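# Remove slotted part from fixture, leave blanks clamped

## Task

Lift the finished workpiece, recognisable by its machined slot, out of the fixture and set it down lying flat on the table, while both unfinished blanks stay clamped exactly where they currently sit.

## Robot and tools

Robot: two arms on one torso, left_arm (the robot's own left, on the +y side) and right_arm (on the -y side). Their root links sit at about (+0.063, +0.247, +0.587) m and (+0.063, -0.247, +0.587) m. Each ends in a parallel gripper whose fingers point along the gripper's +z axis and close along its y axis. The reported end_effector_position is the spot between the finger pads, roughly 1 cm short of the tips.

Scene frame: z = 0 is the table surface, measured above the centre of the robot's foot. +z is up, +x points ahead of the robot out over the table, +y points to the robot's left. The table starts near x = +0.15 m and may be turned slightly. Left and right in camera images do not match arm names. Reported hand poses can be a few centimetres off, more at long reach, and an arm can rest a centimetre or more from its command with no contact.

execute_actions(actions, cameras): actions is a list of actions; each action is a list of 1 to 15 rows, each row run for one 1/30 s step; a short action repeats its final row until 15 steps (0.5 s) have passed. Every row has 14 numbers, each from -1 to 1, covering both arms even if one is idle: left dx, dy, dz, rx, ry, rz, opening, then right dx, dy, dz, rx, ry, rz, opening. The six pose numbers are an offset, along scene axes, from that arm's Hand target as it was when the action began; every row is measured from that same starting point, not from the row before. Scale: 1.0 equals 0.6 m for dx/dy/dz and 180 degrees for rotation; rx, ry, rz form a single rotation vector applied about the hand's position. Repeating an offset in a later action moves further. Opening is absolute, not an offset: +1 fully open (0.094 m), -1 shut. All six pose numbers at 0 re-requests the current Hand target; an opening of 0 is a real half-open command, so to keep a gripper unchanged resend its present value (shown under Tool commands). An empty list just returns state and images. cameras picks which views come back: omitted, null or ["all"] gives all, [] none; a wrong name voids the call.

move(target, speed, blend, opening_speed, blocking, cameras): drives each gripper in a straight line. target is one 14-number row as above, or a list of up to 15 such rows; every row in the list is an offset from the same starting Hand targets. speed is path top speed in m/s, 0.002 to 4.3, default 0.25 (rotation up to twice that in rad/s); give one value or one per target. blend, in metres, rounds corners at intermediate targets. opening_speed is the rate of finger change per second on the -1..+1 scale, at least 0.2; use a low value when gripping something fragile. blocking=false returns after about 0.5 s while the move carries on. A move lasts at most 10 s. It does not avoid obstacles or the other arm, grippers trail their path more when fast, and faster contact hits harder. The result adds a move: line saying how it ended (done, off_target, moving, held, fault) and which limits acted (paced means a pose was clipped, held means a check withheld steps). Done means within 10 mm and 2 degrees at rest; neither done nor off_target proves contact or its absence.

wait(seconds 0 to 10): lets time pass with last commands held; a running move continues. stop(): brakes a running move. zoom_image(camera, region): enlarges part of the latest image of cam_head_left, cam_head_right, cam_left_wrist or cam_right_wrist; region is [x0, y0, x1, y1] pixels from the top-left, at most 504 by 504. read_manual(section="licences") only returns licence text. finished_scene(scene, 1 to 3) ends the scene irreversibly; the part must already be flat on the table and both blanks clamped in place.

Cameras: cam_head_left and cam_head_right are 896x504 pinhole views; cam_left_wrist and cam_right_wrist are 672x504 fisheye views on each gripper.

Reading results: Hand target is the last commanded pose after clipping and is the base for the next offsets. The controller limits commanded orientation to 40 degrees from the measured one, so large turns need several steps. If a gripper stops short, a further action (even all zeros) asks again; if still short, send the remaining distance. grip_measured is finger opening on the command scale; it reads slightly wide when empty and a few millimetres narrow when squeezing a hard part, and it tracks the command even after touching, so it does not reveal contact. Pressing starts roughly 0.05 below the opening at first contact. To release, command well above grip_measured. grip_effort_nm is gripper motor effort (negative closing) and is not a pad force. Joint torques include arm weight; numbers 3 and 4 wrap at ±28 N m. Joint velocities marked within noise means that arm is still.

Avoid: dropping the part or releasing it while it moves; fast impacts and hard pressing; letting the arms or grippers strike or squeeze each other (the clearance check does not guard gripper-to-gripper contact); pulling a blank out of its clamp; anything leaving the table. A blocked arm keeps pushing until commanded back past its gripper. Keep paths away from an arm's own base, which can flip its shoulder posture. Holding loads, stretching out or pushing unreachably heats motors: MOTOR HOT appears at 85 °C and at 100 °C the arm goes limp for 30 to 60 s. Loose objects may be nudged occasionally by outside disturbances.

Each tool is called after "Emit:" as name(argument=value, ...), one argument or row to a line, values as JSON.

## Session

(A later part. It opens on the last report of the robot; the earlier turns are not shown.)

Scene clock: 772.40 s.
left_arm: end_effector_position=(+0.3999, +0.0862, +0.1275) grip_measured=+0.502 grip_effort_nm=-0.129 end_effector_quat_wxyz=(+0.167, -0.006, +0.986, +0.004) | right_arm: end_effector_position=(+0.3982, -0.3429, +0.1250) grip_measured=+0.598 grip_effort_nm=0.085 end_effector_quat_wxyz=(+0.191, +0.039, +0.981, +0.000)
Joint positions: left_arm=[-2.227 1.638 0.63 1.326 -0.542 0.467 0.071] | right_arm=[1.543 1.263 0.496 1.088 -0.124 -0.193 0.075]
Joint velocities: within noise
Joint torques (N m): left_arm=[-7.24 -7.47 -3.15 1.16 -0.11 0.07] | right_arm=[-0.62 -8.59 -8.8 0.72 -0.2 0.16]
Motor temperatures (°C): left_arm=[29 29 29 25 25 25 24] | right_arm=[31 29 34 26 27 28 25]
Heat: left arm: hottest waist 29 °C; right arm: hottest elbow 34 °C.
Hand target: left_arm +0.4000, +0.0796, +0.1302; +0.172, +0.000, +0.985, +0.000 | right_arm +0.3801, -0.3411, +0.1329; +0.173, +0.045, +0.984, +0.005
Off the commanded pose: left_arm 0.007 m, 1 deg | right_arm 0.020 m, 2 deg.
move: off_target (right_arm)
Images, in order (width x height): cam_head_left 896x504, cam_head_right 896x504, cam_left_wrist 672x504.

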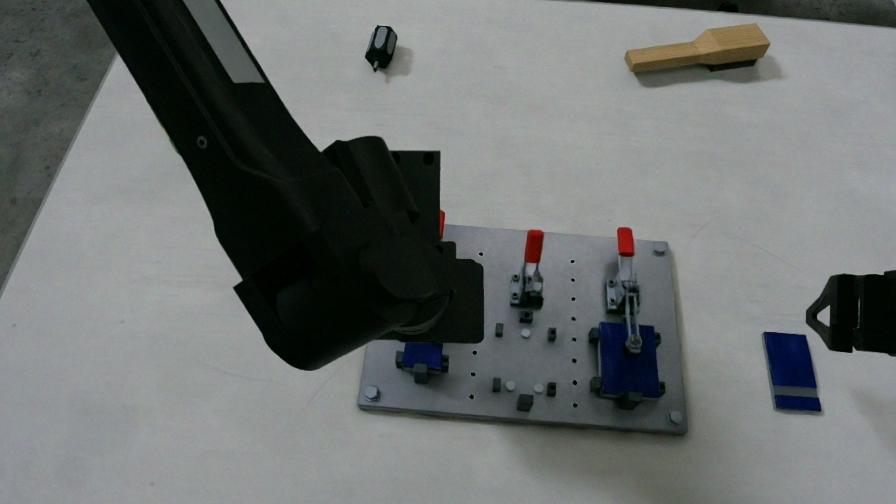

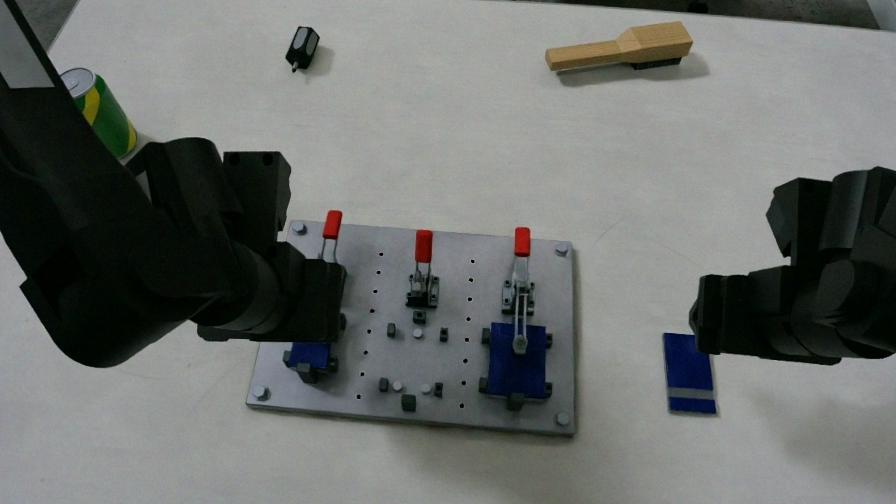

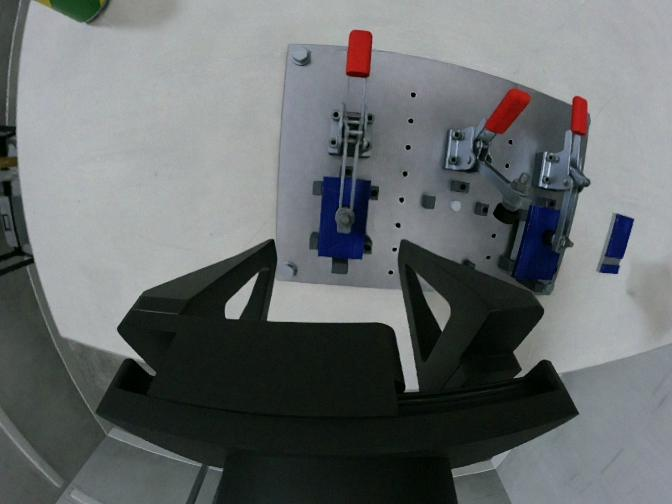

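Emit:
move(
  target=[0.083,0.367,0.116,0,0.111,0,0.5, 0.2065, 0.485, 0.045, 0, 0.111, 0, 0.0],
  speed=0.25,
  cameras=["cam_right_wrist", "cam_head_left"],
)

Emit:
zoom_image(
  camera="cam_right_wrist",
  region=[240, 150, 440, 350],
)

Scene clock: 853.50 s.
left_arm: end_effector_position=(+0.4423, +0.2939, +0.1966) grip_measured=+0.502 grip_effort_nm=-0.129 end_effector_quat_wxyz=(-0.010, +0.012, +1.000, -0.003) | right_arm: end_effector_position=(+0.5051, -0.0556, +0.1614) grip_measured=+0.002 grip_effort_nm=-0.085 end_effector_quat_wxyz=(+0.003, +0.040, +0.999, -0.004)
Joint positions: left_arm=[-1.845 0.772 0.588 0.108 -0.273 0.303 0.071] | right_arm=[2.429 1.322 0.895 0.359 0.864 -0.169 0.047]
Joint velocities: within noise
Joint torques (N m): left_arm=[0.03 -13.33 0.4 -0.05 0.02 -0.22] | right_arm=[10.34 -5.48 -1.4 0.08 0.19 0.18]
Motor temperatures (°C): left_arm=[30 27 29 25 25 25 24] | right_arm=[30 30 35 25 27 27 24]
Heat: left arm: hottest waist 30 °C; right arm: hottest elbow 35 °C.
Hand target: left_arm +0.4498, +0.2999, +0.1998; -0.001, +0.000, +1.000, +0.000 | right_arm +0.5040, -0.0501, +0.1598; +0.000, +0.046, +0.999, -0.003
Off the commanded pose: left_arm 0.010 m, 2 deg | right_arm 0.006 m, 1 deg.
move: done
Images, in order (width x height): cam_head_left 896x504, cam_right_wrist 672x504.

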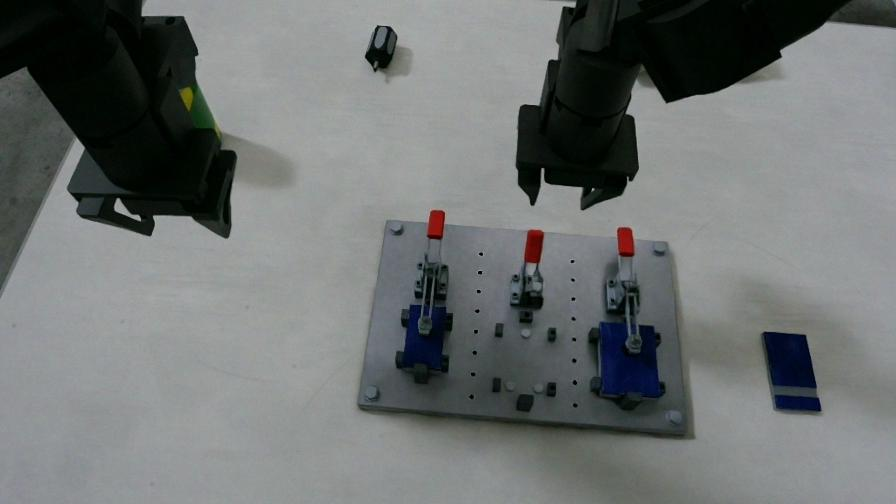

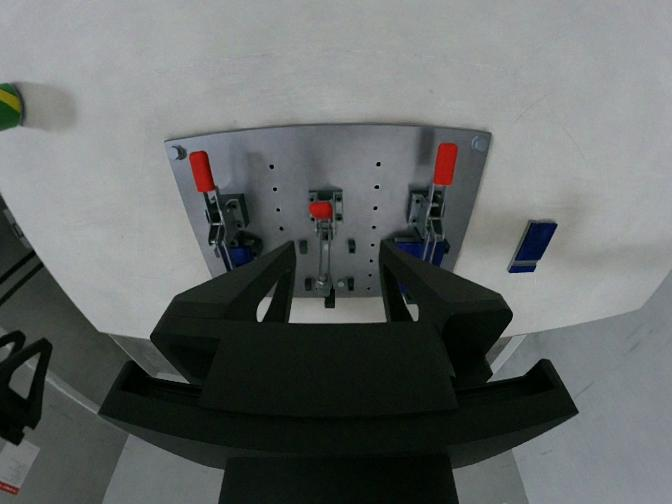

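Scaled by 2.520 from the camera's 672x504 image, which has a finer 960x720 frame.

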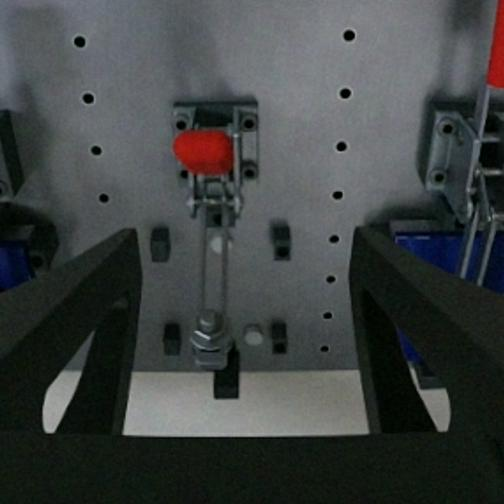

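Emit:
move(
  target=[0,0,0,0,0,0,0.5, -0.002, 0.007, -0.118, 0, 0, 0, 0.0],
  speed=0.15,
  cameras=["cam_right_wrist"],
)

Emit:
zoom_image(
  camera="cam_right_wrist",
  region=[240, 150, 440, 350],
)

Scene clock: 865.10 s.
left_arm: end_effector_position=(+0.4423, +0.2939, +0.1966) grip_measured=+0.502 grip_effort_nm=-0.134 end_effector_quat_wxyz=(-0.010, +0.012, +1.000, -0.003) | right_arm: end_effector_position=(+0.5025, -0.0413, +0.0983) grip_measured=+0.002 grip_effort_nm=-0.090 end_effector_quat_wxyz=(-0.004, +0.037, +0.999, +0.003)
Joint positions: left_arm=[-1.845 0.772 0.588 0.108 -0.273 0.303 0.071] | right_arm=[2.343 1.463 1.018 0.361 0.767 -0.167 0.047]
Joint velocities: within noise
Joint torques (N m): left_arm=[0.03 -13.33 0.38 -0.05 0.02 -0.22] | right_arm=[9.29 -6.12 -1.81 0.91 -0.12 0.05]
Motor temperatures (°C): left_arm=[29 28 29 25 25 25 24] | right_arm=[31 30 34 25 27 27 24]
Heat: left arm: hottest waist 29 °C; right arm: hottest elbow 34 °C.
Hand target: left_arm +0.4498, +0.2999, +0.1998; -0.001, +0.000, +1.000, +0.000 | right_arm +0.5028, -0.0458, +0.0891; +0.000, +0.045, +0.999, -0.003
Off the commanded pose: left_arm 0.010 m, 2 deg | right_arm 0.010 m, 1 deg.
move: done
Images, in order (width x height): cam_right_wrist 672x504.

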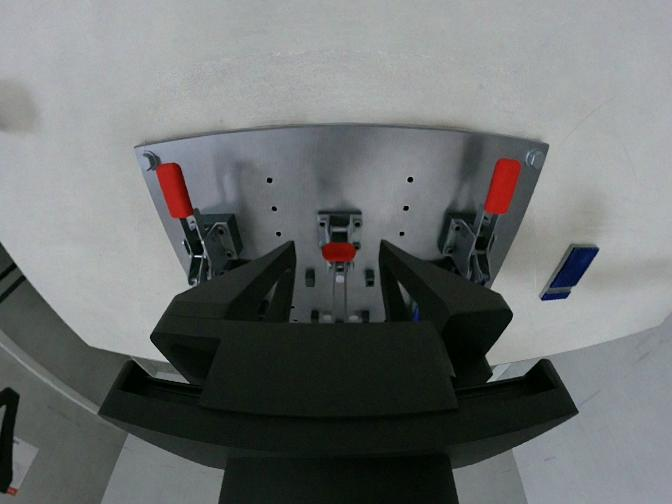

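Scaled by 2.520 from the camera's 672x504 image, which has a finer 960x720 frame.

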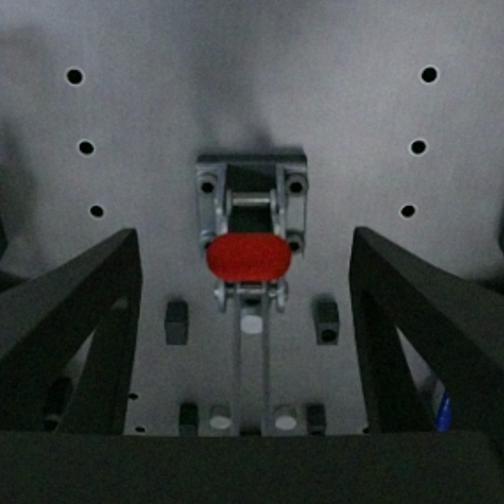

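Emit:
move(
  target=[
    [0,0,0,0,0,0,0.5, 0, 0, -0.017, 0, 0, 0, 0.0],
    [0,0,0,0,0,0,0.5, 0, 0, -0.017, 0, 0, 0, -0.85],
    [0,0,0,0,0,0,0.5, 0.023, 0, -0.047, 0, 0, 0, -0.85],
    [0,0,0,0,0,0,0.5, 0.040, 0, -0.083, 0, 0, 0, -0.85],
    [0,0,0,0,0,0,0.5, 0.043, 0, -0.103, 0, 0, 0, -0.85],
  ],
  speed=0.06,
  cameras=["cam_right_wrist", "cam_head_left"],
)

Emit:
zoom_image(
  camera="cam_right_wrist",
  region=[240, 150, 440, 350],
)

Emit:
zoom_image(
  camera="cam_head_left",
  region=[440, 130, 640, 430],
)

Scene clock: 881.70 s.
left_arm: end_effector_position=(+0.4423, +0.2939, +0.1966) grip_measured=+0.502 grip_effort_nm=-0.134 end_effector_quat_wxyz=(-0.010, +0.011, +1.000, -0.003) | right_arm: end_effector_position=(+0.5444, -0.0451, +0.0560) grip_measured=-0.683 grip_effort_nm=-1.033 end_effector_quat_wxyz=(+0.009, +0.050, +0.999, -0.002)
Joint positions: left_arm=[-1.845 0.772 0.588 0.108 -0.273 0.302 0.071] | right_arm=[2.295 1.527 1.178 0.304 0.724 -0.17 0.015]
Joint velocities: within noise
Joint torques (N m): left_arm=[0.03 -13.39 0.38 -0.05 0.02 -0.22] | right_arm=[7.65 -4.37 0.02 0.42 -1.2 0.02]
Motor temperatures (°C): left_arm=[29 28 29 25 25 25 24] | right_arm=[31 29 33 25 27 27 24]
Heat: left arm: hottest waist 29 °C; right arm: hottest elbow 33 °C.
Hand target: left_arm +0.4498, +0.2998, +0.1998; -0.001, +0.000, +1.000, +0.000 | right_arm +0.5288, -0.0459, +0.0273; +0.000, +0.046, +0.999, -0.003
Off the commanded pose: left_arm 0.010 m, 2 deg | right_arm 0.033 m, 1 deg.
move: off_target (right_arm); target 2's new opening was sent with right_arm's hand 0.012 m and 1 deg from that target
Images, in order (width x height): cam_head_left 896x504, cam_right_wrist 672x504.

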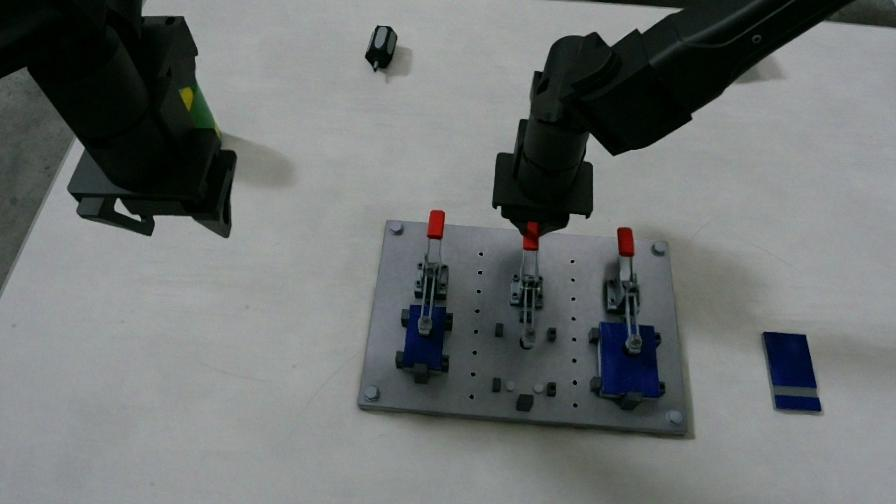

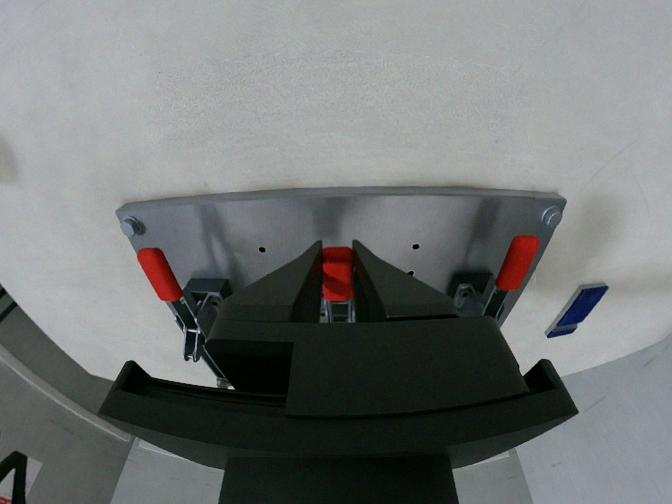

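Scaled by 2.520 from the camera's 672x504 image, which has a finer 960x720 frame.

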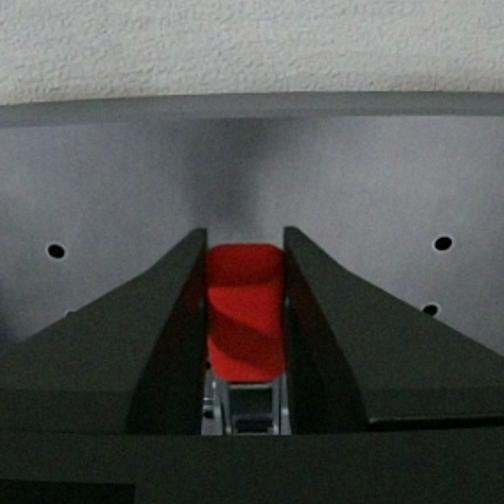

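Scaled by 1.680 from the camera's 896x504 image, which has a finer 1280x720 frame.

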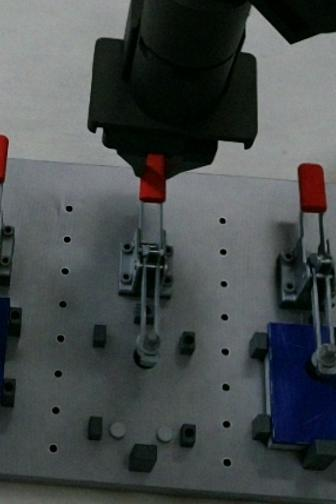

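Emit:
move(
  target=[
    [0,0,0,0,0,0,0.5, 0.012, -0.005, 0.102, 0, 0, 0, -0.85],
    [0,0,0,0,0,0,0.5, -0.0213, -0.005, 0.126, 0, 0, 0, -0.85],
    [0,0,0,0,0,0,0.5, -0.0447, -0.005, 0.128, 0, 0, 0, -0.85],
    [0,0,0,0,0,0,0.5, -0.0447, -0.005, 0.128, 0, 0, 0, -0.2],
    [0,0,0,0,0,0,0.5, -0.043, -0.005, 0.25, 0, 0, 0, -0.2],
  ],
  speed=0.08,
  cameras=["cam_right_wrist", "cam_head_left"],
)

Emit:
zoom_image(
  camera="cam_head_left",
  region=[440, 130, 640, 430],
)

Scene clock: 895.37 s.
left_arm: end_effector_position=(+0.4423, +0.2939, +0.1966) grip_measured=+0.502 grip_effort_nm=-0.134 end_effector_quat_wxyz=(-0.010, +0.011, +1.000, -0.003) | right_arm: end_effector_position=(+0.5099, -0.0514, +0.1703) grip_measured=-0.202 grip_effort_nm=0.085 end_effector_quat_wxyz=(+0.004, +0.043, +0.999, -0.006)
Joint positions: left_arm=[-1.845 0.772 0.588 0.108 -0.273 0.302 0.071] | right_arm=[2.455 1.315 0.897 0.353 0.892 -0.164 0.038]
Joint velocities: within noise
Joint torques (N m): left_arm=[0.03 -13.33 0.39 -0.05 0.02 -0.22] | right_arm=[11.28 -6.65 -3.66 0.03 0.2 0.19]
Motor temperatures (°C): left_arm=[29 28 28 25 25 25 24] | right_arm=[31 29 33 25 28 27 25]
Heat: left arm: hottest waist 29 °C; right arm: hottest elbow 33 °C.
Hand target: left_arm +0.4498, +0.2998, +0.1998; -0.001, +0.000, +1.000, +0.000 | right_arm +0.5029, -0.0489, +0.1772; +0.000, +0.046, +0.999, -0.003
Off the commanded pose: left_arm 0.010 m, 2 deg | right_arm 0.010 m, 1 deg.
move: done; target 4's new opening was sent with right_arm's hand 0.032 m and 2 deg from that target
Images, in order (width x height): cam_head_left 896x504, cam_right_wrist 672x504.

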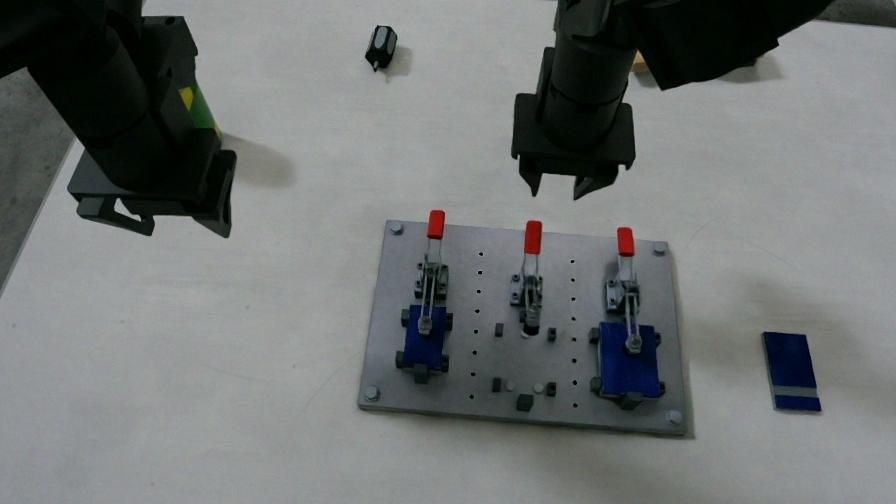

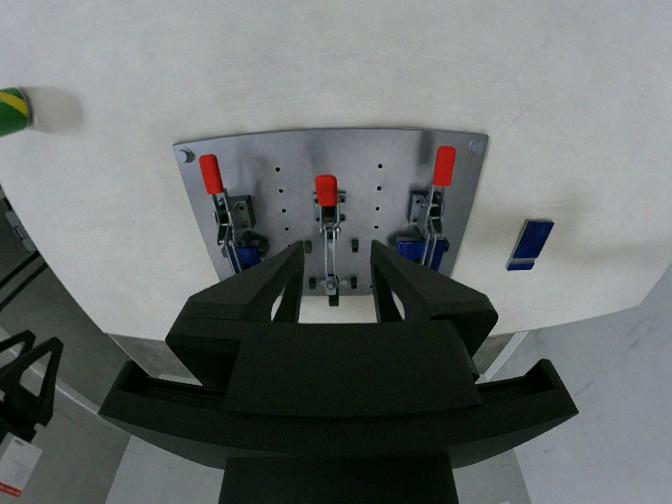

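Scaled by 1.680 from the camera's 896x504 image, which has a finer 1280x720 frame.

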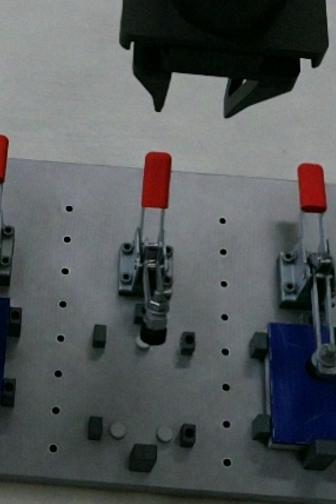

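Emit:
move(
  target=[
    [0,0,0,0,0,0,0.5, 0.0285, -0.002, -0.12, 0, 0, 0, -0.2],
    [0,0,0,0,0,0,0.5, 0.0285, -0.002, -0.177, 0, 0, 0, -0.2],
    [0,0,0,0,0,0,0.5, 0.0285, -0.002, -0.177, 0, 0, 0, -0.85],
  ],
  speed=0.12,
  cameras=["cam_right_wrist"],
)

Emit:
zoom_image(
  camera="cam_right_wrist",
  region=[240, 150, 440, 350],
)

Scene clock: 910.53 s.
left_arm: end_effector_position=(+0.4423, +0.2939, +0.1966) grip_measured=+0.502 grip_effort_nm=-0.134 end_effector_quat_wxyz=(-0.010, +0.010, +1.000, -0.003) | right_arm: end_effector_position=(+0.5248, -0.0437, +0.0806) grip_measured=-0.687 grip_effort_nm=-1.028 end_effector_quat_wxyz=(+0.005, +0.047, +0.999, +0.008)
Joint positions: left_arm=[-1.845 0.772 0.588 0.108 -0.273 0.3 0.071] | right_arm=[2.319 1.481 1.086 0.335 0.729 -0.164 0.015]
Joint velocities: within noise
Joint torques (N m): left_arm=[0.09 -13.33 0.38 -0.05 0.02 -0.22] | right_arm=[9.41 -6.53 -1.57 0.12 0.04 -0.02]
Motor temperatures (°C): left_arm=[29 28 28 25 25 25 24] | right_arm=[31 29 32 25 28 27 25]
Heat: left arm: hottest waist 29 °C; right arm: hottest elbow 32 °C.
Hand target: left_arm +0.4498, +0.2998, +0.1998; -0.001, +0.000, +1.000, +0.000 | right_arm +0.5200, -0.0500, +0.0711; +0.000, +0.046, +0.999, -0.003
Off the commanded pose: left_arm 0.010 m, 2 deg | right_arm 0.013 m, 1 deg.
move: off_target (right_arm); target 3's new opening was sent with right_arm's hand 0.012 m and 1 deg from that target
Images, in order (width x height): cam_right_wrist 672x504.

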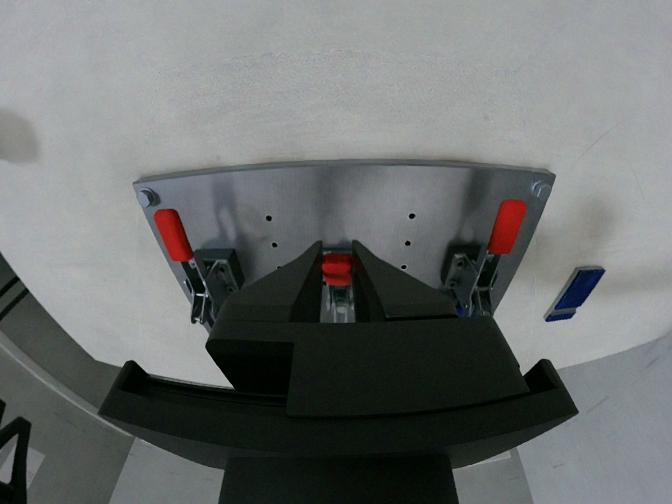

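Scaled by 2.520 from the camera's 672x504 image, which has a finer 960x720 frame.

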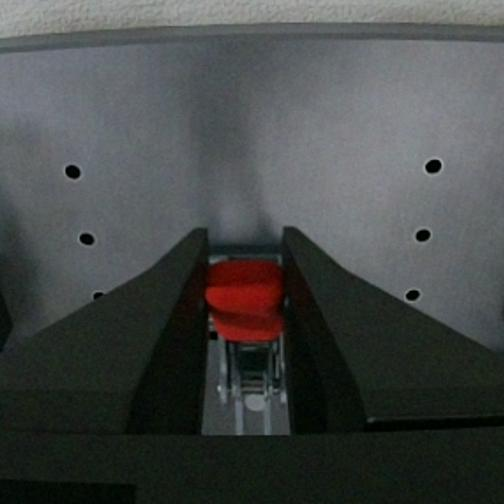

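Emit:
move(
  target=[
    [0,0,0,0,0,0,0.5, -0.0167, 0, 0.043, 0, 0, 0, -0.85],
    [0,0,0,0,0,0,0.5, -0.03, 0, 0.058, 0, 0, 0, -0.85],
  ],
  speed=0.05,
  cameras=["cam_right_wrist"],
)

Emit:
wait(
  seconds=1.0,
  cameras=["cam_right_wrist", "cam_head_left"],
)

Emit:
zoom_image(
  camera="cam_head_left",
  region=[440, 130, 640, 430],
)

Scene clock: 916.37 s.
left_arm: end_effector_position=(+0.4423, +0.2939, +0.1966) grip_measured=+0.502 grip_effort_nm=-0.125 end_effector_quat_wxyz=(-0.010, +0.010, +1.000, -0.003) | right_arm: end_effector_position=(+0.5167, -0.0436, +0.0873) grip_measured=-0.687 grip_effort_nm=-1.038 end_effector_quat_wxyz=(+0.010, +0.052, +0.999, +0.007)
Joint positions: left_arm=[-1.845 0.772 0.588 0.108 -0.273 0.3 0.071] | right_arm=[2.326 1.475 1.051 0.376 0.737 -0.164 0.015]
Joint velocities: within noise
Joint torques (N m): left_arm=[0.09 -13.33 0.38 -0.05 0.02 -0.22] | right_arm=[12.57 -9.88 -7.2 0.68 1.3 0.04]
Motor temperatures (°C): left_arm=[29 28 28 25 25 25 24] | right_arm=[31 29 32 25 28 27 25]
Heat: left arm: hottest waist 29 °C; right arm: hottest elbow 32 °C.
Hand target: left_arm +0.4498, +0.2998, +0.1998; -0.001, +0.000, +1.000, +0.000 | right_arm +0.5020, -0.0500, +0.1059; +0.000, +0.046, +0.999, -0.003
Off the commanded pose: left_arm 0.010 m, 2 deg | right_arm 0.025 m, 2 deg.
move: off_target (right_arm)
Images, in order (width x height): cam_right_wrist 672x504.

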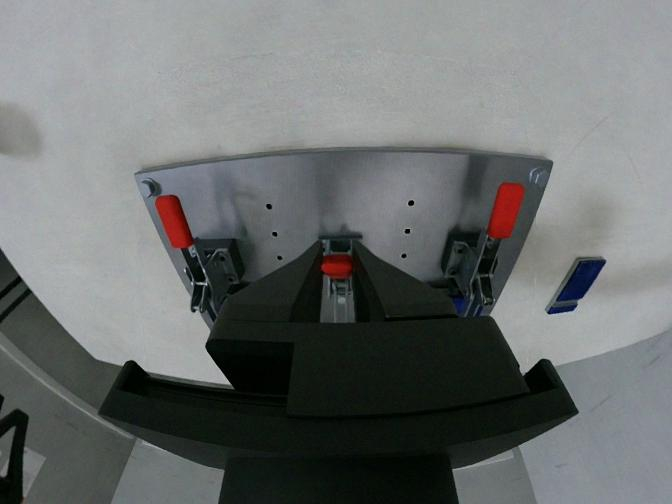

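Scene clock: 917.37 s.
left_arm: end_effector_position=(+0.4423, +0.2939, +0.1966) grip_measured=+0.502 grip_effort_nm=-0.134 end_effector_quat_wxyz=(-0.010, +0.010, +1.000, -0.003) | right_arm: end_effector_position=(+0.5167, -0.0436, +0.0873) grip_measured=-0.687 grip_effort_nm=-1.028 end_effector_quat_wxyz=(+0.010, +0.052, +0.999, +0.007)
Joint positions: left_arm=[-1.845 0.772 0.588 0.108 -0.273 0.3 0.071] | right_arm=[2.326 1.475 1.051 0.376 0.737 -0.164 0.015]
Joint velocities: within noise
Joint torques (N m): left_arm=[0.09 -13.33 0.38 -0.05 0.02 -0.22] | right_arm=[12.63 -9.64 -7.2 0.62 1.31 0.02]
Motor temperatures (°C): left_arm=[29 28 28 25 25 25 24] | right_arm=[31 29 32 25 28 27 25]
Heat: left arm: hottest waist 29 °C; right arm: hottest elbow 32 °C.
Hand target: left_arm +0.4498, +0.2998, +0.1998; -0.001, +0.000, +1.000, +0.000 | right_arm +0.5020, -0.0500, +0.1059; +0.000, +0.046, +0.999, -0.003
Tool commands: left_gripper/opening=+0.5 right_gripper/opening=-0.85
Off the commanded pose: left_arm 0.010 m, 2 deg | right_arm 0.025 m, 2 deg.
wait: 1.00 s; at rest by 0.17 s
Images, in order (width x height): cam_head_left 896x504, cam_right_wrist 672x504.

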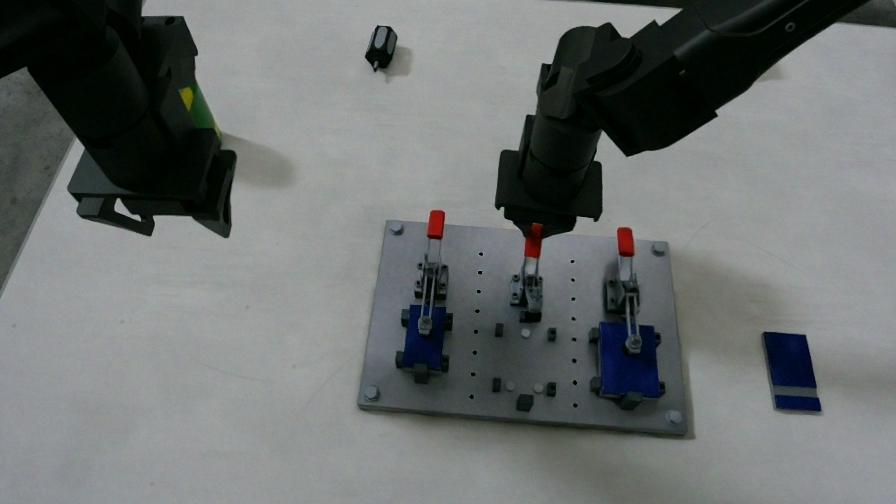

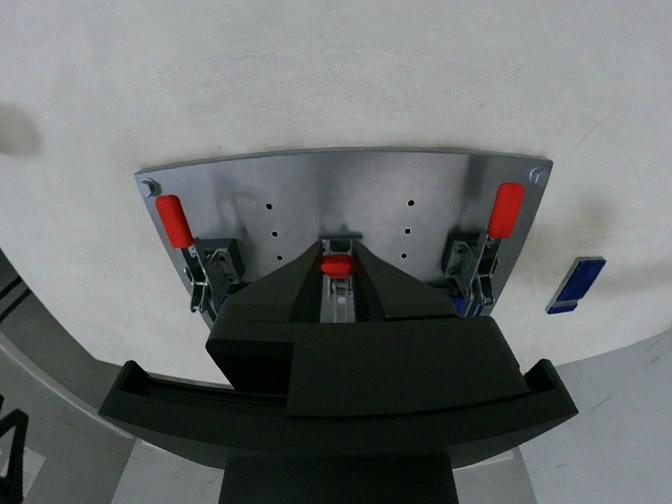

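Scaled by 1.680 from the camera's 896x504 image, which has a finer 1280x720 frame.

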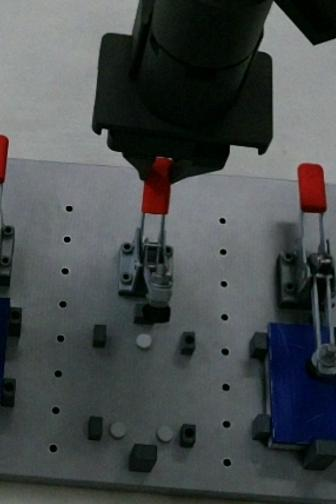

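Emit:
move(
  target=[0,0,0,0,0,0,0.5, -0.02, 0, 0.017, 0, 0, 0, -0.85],
  speed=0.05,
  cameras=["cam_right_wrist", "cam_head_left"],
)

Emit:
zoom_image(
  camera="cam_head_left",
  region=[440, 130, 640, 430],
)

Scene clock: 942.97 s.
left_arm: end_effector_position=(+0.4423, +0.2939, +0.1966) grip_measured=+0.502 grip_effort_nm=-0.134 end_effector_quat_wxyz=(-0.010, +0.010, +1.000, -0.003) | right_arm: end_effector_position=(+0.5115, -0.0433, +0.0901) grip_measured=-0.687 grip_effort_nm=-1.033 end_effector_quat_wxyz=(+0.015, +0.054, +0.998, +0.006)
Joint positions: left_arm=[-1.845 0.772 0.588 0.108 -0.273 0.3 0.071] | right_arm=[2.327 1.475 1.029 0.41 0.737 -0.167 0.015]
Joint velocities: within noise
Joint torques (N m): left_arm=[0.03 -13.33 0.38 -0.06 0.02 -0.22] | right_arm=[13.16 -10.23 -8.99 0.54 1.65 0.06]
Motor temperatures (°C): left_arm=[29 28 28 25 25 25 24] | right_arm=[31 30 32 25 29 27 26]
Heat: left arm: hottest waist 29 °C; right arm: hottest elbow 32 °C.
Hand target: left_arm +0.4498, +0.2998, +0.1998; -0.001, +0.000, +1.000, +0.000 | right_arm +0.4900, -0.0500, +0.1161; +0.000, +0.046, +0.999, -0.003
Off the commanded pose: left_arm 0.010 m, 2 deg | right_arm 0.034 m, 2 deg.
move: off_target (right_arm)
Images, in order (width x height): cam_head_left 896x504, cam_right_wrist 672x504.

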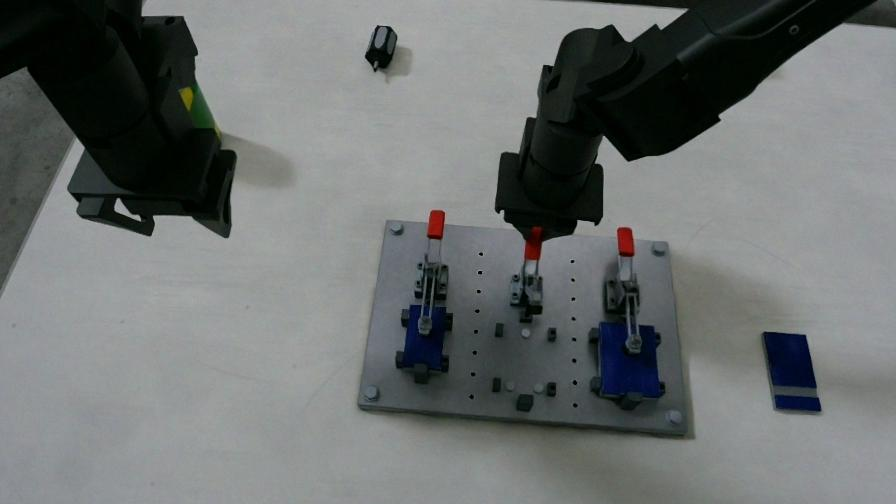

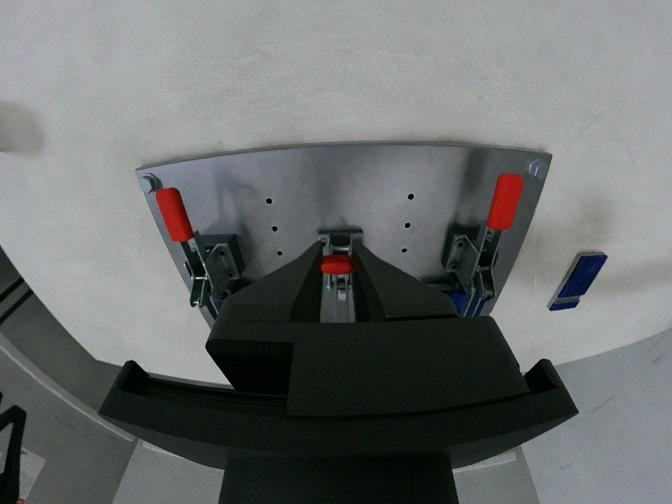

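Scaled by 1.680 from the camera's 896x504 image, which has a finer 1280x720 frame.

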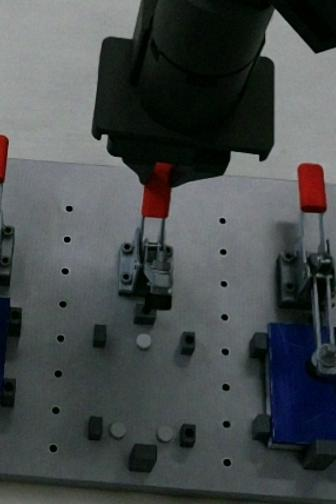

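Emit:
move(
  target=[0,0,0,0,0,0,0.5, -0.0, 0, 0.0, 0, -0.1, 0, -0.85],
  speed=0.08,
  cameras=["cam_right_wrist"],
)

Emit:
zoom_image(
  camera="cam_right_wrist",
  region=[240, 150, 440, 350],
)

Scene clock: 964.23 s.
left_arm: end_effector_position=(+0.4423, +0.2939, +0.1966) grip_measured=+0.502 grip_effort_nm=-0.129 end_effector_quat_wxyz=(-0.010, +0.009, +1.000, -0.003) | right_arm: end_effector_position=(+0.5021, -0.0414, +0.0952) grip_measured=-0.687 grip_effort_nm=-1.033 end_effector_quat_wxyz=(+0.152, +0.044, +0.987, +0.007)
Joint positions: left_arm=[-1.845 0.772 0.588 0.108 -0.273 0.299 0.071] | right_arm=[2.307 1.581 0.907 0.971 0.622 -0.397 0.015]
Joint velocities: within noise
Joint torques (N m): left_arm=[0.09 -13.33 0.39 -0.05 0.02 -0.22] | right_arm=[12.1 -8.47 -9.44 2.63 0.24 -0.11]
Motor temperatures (°C): left_arm=[29 28 28 25 25 25 24] | right_arm=[32 30 34 25 30 27 26]
Heat: left arm: hottest waist 29 °C; right arm: hottest elbow 34 °C.
Hand target: left_arm +0.4498, +0.2998, +0.1998; -0.001, +0.000, +1.000, +0.000 | right_arm +0.4900, -0.0501, +0.1161; +0.156, +0.045, +0.987, +0.004
Off the commanded pose: left_arm 0.010 m, 1 deg | right_arm 0.026 m, 1 deg.
move: off_target (right_arm)
Images, in order (width x height): cam_right_wrist 672x504.

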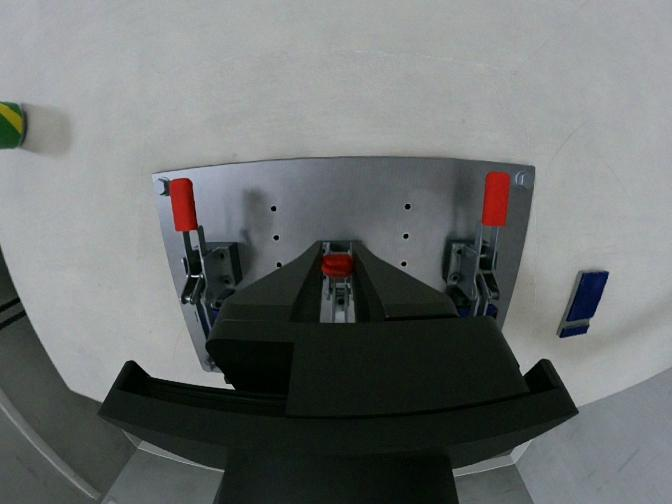

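Scaled by 2.520 from the camera's 672x504 image, which has a finer 960x720 frame.

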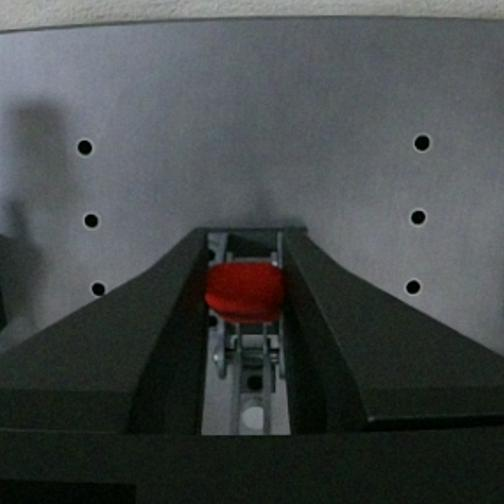

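Emit:
move(
  target=[
    [0,0,0,0,0,0,0.5, 0.042, 0, -0.085, 0, 0.07, 0, -0.85],
    [0,0,0,0,0,0,0.5, 0.063, 0, -0.127, 0, 0.1, 0, -0.85],
    [0,0,0,0,0,0,0.5, 0.065, 0, -0.145, 0, 0.1, 0, -0.85],
  ],
  speed=0.08,
  cameras=["cam_right_wrist"],
)

Emit:
zoom_image(
  camera="cam_right_wrist",
  region=[240, 150, 440, 350],
)

Scene clock: 980.57 s.
left_arm: end_effector_position=(+0.4423, +0.2939, +0.1966) grip_measured=+0.502 grip_effort_nm=-0.134 end_effector_quat_wxyz=(-0.010, +0.009, +1.000, -0.003) | right_arm: end_effector_position=(+0.5431, -0.0448, +0.0550) grip_measured=-0.687 grip_effort_nm=-1.033 end_effector_quat_wxyz=(+0.009, +0.045, +0.999, +0.003)
Joint positions: left_arm=[-1.845 0.772 0.588 0.108 -0.273 0.299 0.071] | right_arm=[2.291 1.526 1.175 0.304 0.709 -0.18 0.015]
Joint velocities: within noise
Joint torques (N m): left_arm=[0.03 -13.39 0.38 -0.05 0.02 -0.22] | right_arm=[7.71 -4.84 -0.24 0.4 -0.78 0.18]
Motor temperatures (°C): left_arm=[29 28 28 25 25 25 24] | right_arm=[32 29 34 25 29 27 26]
Heat: left arm: hottest waist 29 °C; right arm: hottest elbow 34 °C.
Hand target: left_arm +0.4498, +0.2998, +0.1998; -0.001, +0.000, +1.000, +0.000 | right_arm +0.5290, -0.0501, +0.0290; +0.000, +0.046, +0.999, -0.003
Off the commanded pose: left_arm 0.010 m, 1 deg | right_arm 0.030 m, 1 deg.
move: off_target (right_arm)
Images, in order (width x height): cam_right_wrist 672x504.

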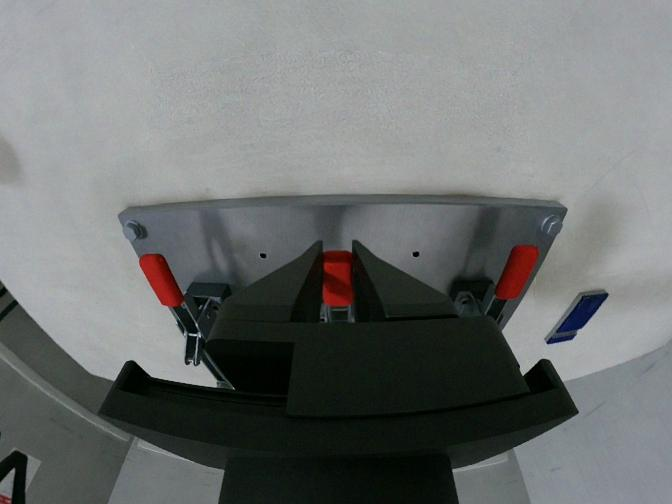

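Scaled by 2.520 from the camera's 672x504 image, which has a finer 960x720 frame.

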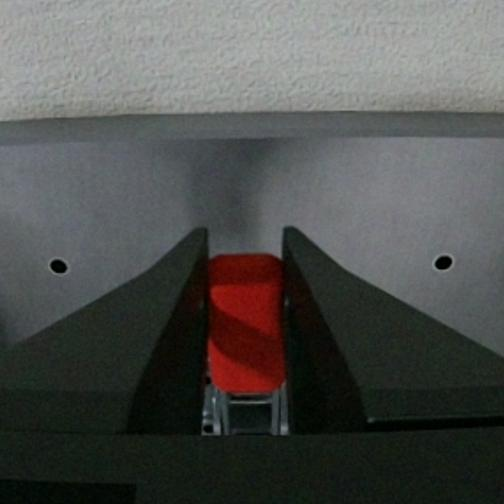

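Emit:
move(
  target=[
    [0,0,0,0,0,0,0.5, 0, 0, 0, 0, 0, 0, -0.2],
    [0,0,0,0,0,0,0.5, 0.008, 0, 0.05, 0, 0, 0, -0.2],
    [0,0,0,0,0,0,0.5, 0.005, 0, 0.035, 0, 0, 0, -0.2],
    [0,0,0,0,0,0,0.5, 0.005, 0, 0.035, 0, 0, 0, -0.8],
  ],
  speed=0.08,
  cameras=["cam_right_wrist"],
)

Emit:
zoom_image(
  camera="cam_right_wrist",
  region=[240, 150, 440, 350],
)

Scene clock: 991.13 s.
left_arm: end_effector_position=(+0.4423, +0.2939, +0.1966) grip_measured=+0.502 grip_effort_nm=-0.134 end_effector_quat_wxyz=(-0.010, +0.008, +1.000, -0.003) | right_arm: end_effector_position=(+0.5346, -0.0445, +0.0495) grip_measured=-0.675 grip_effort_nm=-1.033 end_effector_quat_wxyz=(+0.002, +0.037, +0.999, +0.006)
Joint positions: left_arm=[-1.845 0.772 0.588 0.108 -0.273 0.297 0.071] | right_arm=[2.281 1.536 1.173 0.298 0.697 -0.184 0.015]
Joint velocities: within noise
Joint torques (N m): left_arm=[0.03 -13.39 0.38 -0.05 0.02 -0.22] | right_arm=[11.05 -8.35 -2.82 0.34 0.37 0.18]
Motor temperatures (°C): left_arm=[29 28 28 25 25 25 24] | right_arm=[31 29 34 25 29 27 26]
Heat: left arm: hottest waist 29 °C; right arm: hottest elbow 34 °C.
Hand target: left_arm +0.4498, +0.2998, +0.1998; -0.001, +0.000, +1.000, +0.000 | right_arm +0.5320, -0.0500, +0.0500; +0.000, +0.046, +0.999, -0.003
Off the commanded pose: left_arm 0.010 m, 1 deg | right_arm 0.006 m, 1 deg.
move: done
Images, in order (width x height): cam_right_wrist 672x504.

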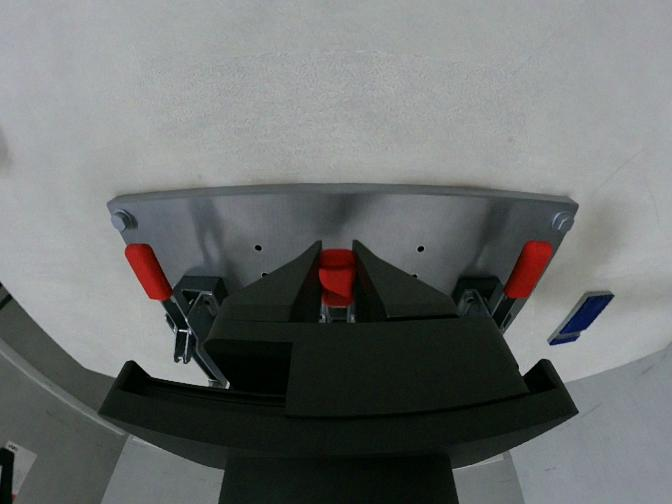

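Scaled by 2.520 from the camera's 672x504 image, which has a finer 960x720 frame.

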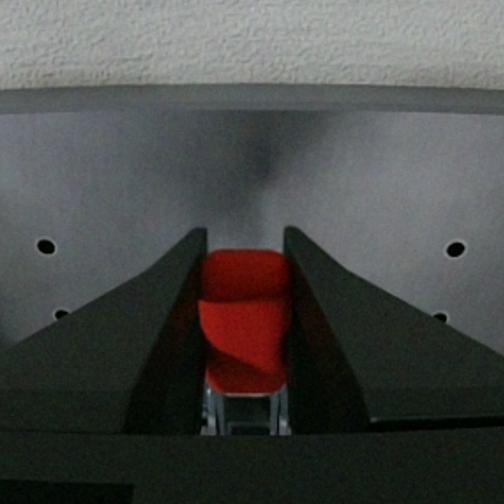

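Emit:
move(
  target=[
    [0,0,0,0,0,0,0.5, -0.005, 0, 0.067, 0, -0.05, 0, -0.85],
    [0,0,0,0,0,0,0.5, -0.037, 0.0, 0.087, 0, -0.12, 0, -0.85],
    [0,0,0,0,0,0,0.5, -0.075, 0.002, 0.103, 0, -0.19, 0, -0.85],
  ],
  speed=0.1,
  cameras=["cam_right_wrist", "cam_head_left"],
)

Emit:
zoom_image(
  camera="cam_head_left",
  region=[440, 130, 640, 430],
)

Scene clock: 999.83 s.
left_arm: end_effector_position=(+0.4423, +0.2939, +0.1966) grip_measured=+0.502 grip_effort_nm=-0.129 end_effector_quat_wxyz=(-0.010, +0.008, +1.000, -0.003) | right_arm: end_effector_position=(+0.5136, -0.0409, +0.0787) grip_measured=-0.675 grip_effort_nm=-1.033 end_effector_quat_wxyz=(+0.295, +0.031, +0.955, +0.006)
Joint positions: left_arm=[-1.845 0.772 0.588 0.108 -0.273 0.297 0.071] | right_arm=[2.244 1.752 0.953 1.373 0.418 -0.537 0.015]
Joint velocities: within noise
Joint torques (N m): left_arm=[0.03 -13.33 0.38 -0.03 0.02 -0.22] | right_arm=[13.1 -7.53 -13.24 4.29 0.19 0.18]
Motor temperatures (°C): left_arm=[29 28 28 25 25 25 24] | right_arm=[31 29 34 25 29 27 26]
Heat: left arm: hottest waist 29 °C; right arm: hottest elbow 34 °C.
Hand target: left_arm +0.4498, +0.2998, +0.1998; -0.001, +0.000, +1.000, +0.000 | right_arm +0.4869, -0.0488, +0.1119; +0.293, +0.044, +0.955, +0.011
Off the commanded pose: left_arm 0.010 m, 1 deg | right_arm 0.043 m, 2 deg.
move: off_target (right_arm)
Images, in order (width x height): cam_head_left 896x504, cam_right_wrist 672x504.

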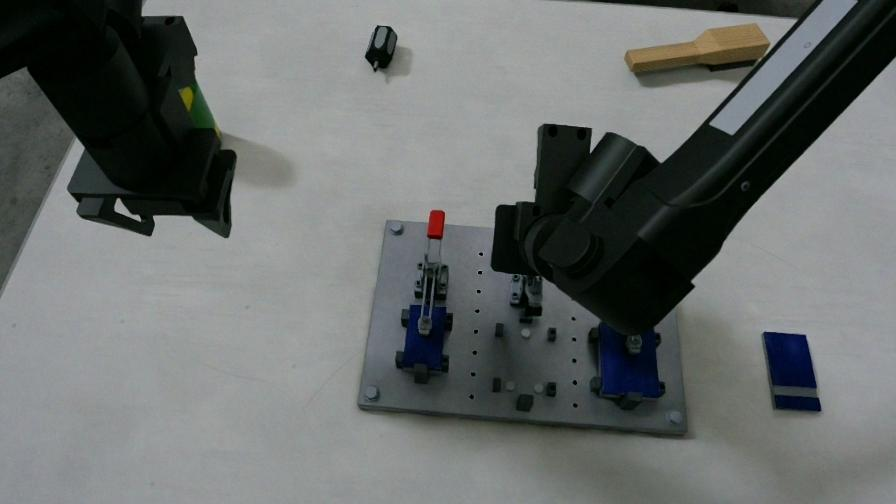

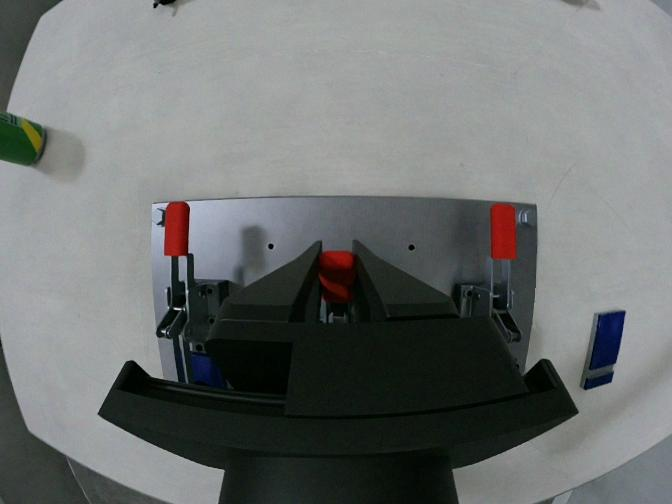

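Scaled by 1.680 from the camera's 896x504 image, which has a finer 1280x720 frame.

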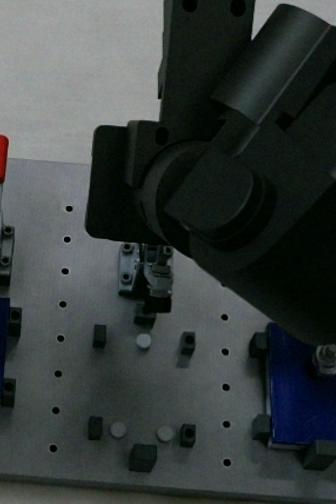

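Emit:
move(
  target=[
    [0,0,0,0,0,0,0.5, 0.037, 0, -0.058, 0, 0, 0, -0.85],
    [0,0,0,0,0,0,0.5, 0.037, 0.0, -0.058, 0, 0, 0, 0.0],
    [0,0,0,0,0,0,0.5, -0.01, 0.002, 0.13, 0, 0.04, 0, 0.0],
    [0,0,0,0,0,0,0.5, -0.163, 0.01, 0.0, 0, 0.078, 0, 0.0],
  ],
  speed=0.15,
  cameras=["cam_right_wrist", "cam_head_left"],
)

Emit:
zoom_image(
  camera="cam_right_wrist",
  region=[240, 50, 440, 300],
)

Scene clock: 1014.77 s.
left_arm: end_effector_position=(+0.4423, +0.2939, +0.1966) grip_measured=+0.502 grip_effort_nm=-0.134 end_effector_quat_wxyz=(-0.010, +0.008, +1.000, -0.003) | right_arm: end_effector_position=(+0.3856, -0.0351, +0.1190) grip_measured=-0.001 grip_effort_nm=0.066 end_effector_quat_wxyz=(+0.166, +0.030, +0.986, +0.013)
Joint positions: left_arm=[-1.845 0.772 0.588 0.108 -0.273 0.295 0.071] | right_arm=[2.295 1.775 0.71 1.383 0.585 -0.431 0.047]
Joint velocities: within noise
Joint torques (N m): left_arm=[0.09 -13.33 0.38 -0.05 0.02 -0.22] | right_arm=[9 -3.6 -4.63 1.51 -0.29 0.18]
Motor temperatures (°C): left_arm=[28 28 28 25 25 25 24] | right_arm=[32 30 35 25 28 27 26]
Heat: left arm: hottest waist 28 °C; right arm: hottest elbow 35 °C.
Hand target: left_arm +0.4498, +0.2998, +0.1998; -0.001, +0.000, +1.000, +0.000 | right_arm +0.3892, -0.0428, +0.1118; +0.174, +0.045, +0.984, +0.005
Off the commanded pose: left_arm 0.010 m, 1 deg | right_arm 0.011 m, 2 deg.
move: off_target (right_arm)
Images, in order (width x height): cam_head_left 896x504, cam_right_wrist 672x504.

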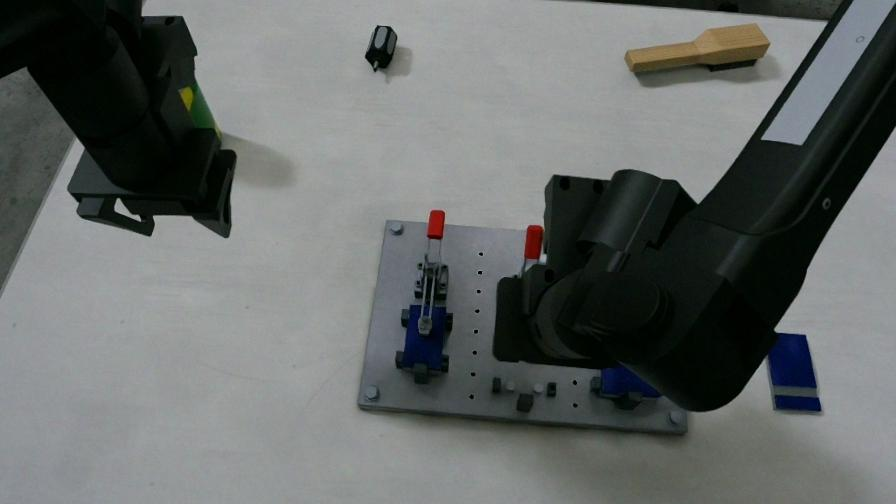

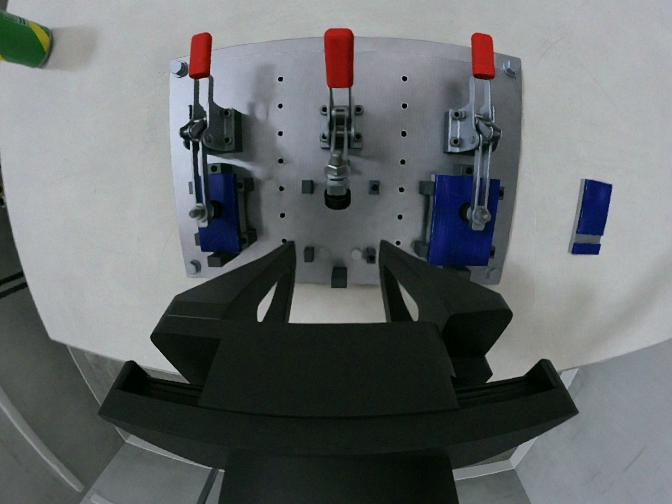

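Scaled by 2.016 from the camera's 672x504 image, which has a finer 960x720 frame.

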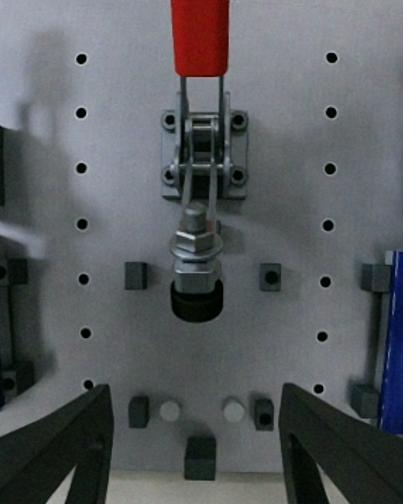

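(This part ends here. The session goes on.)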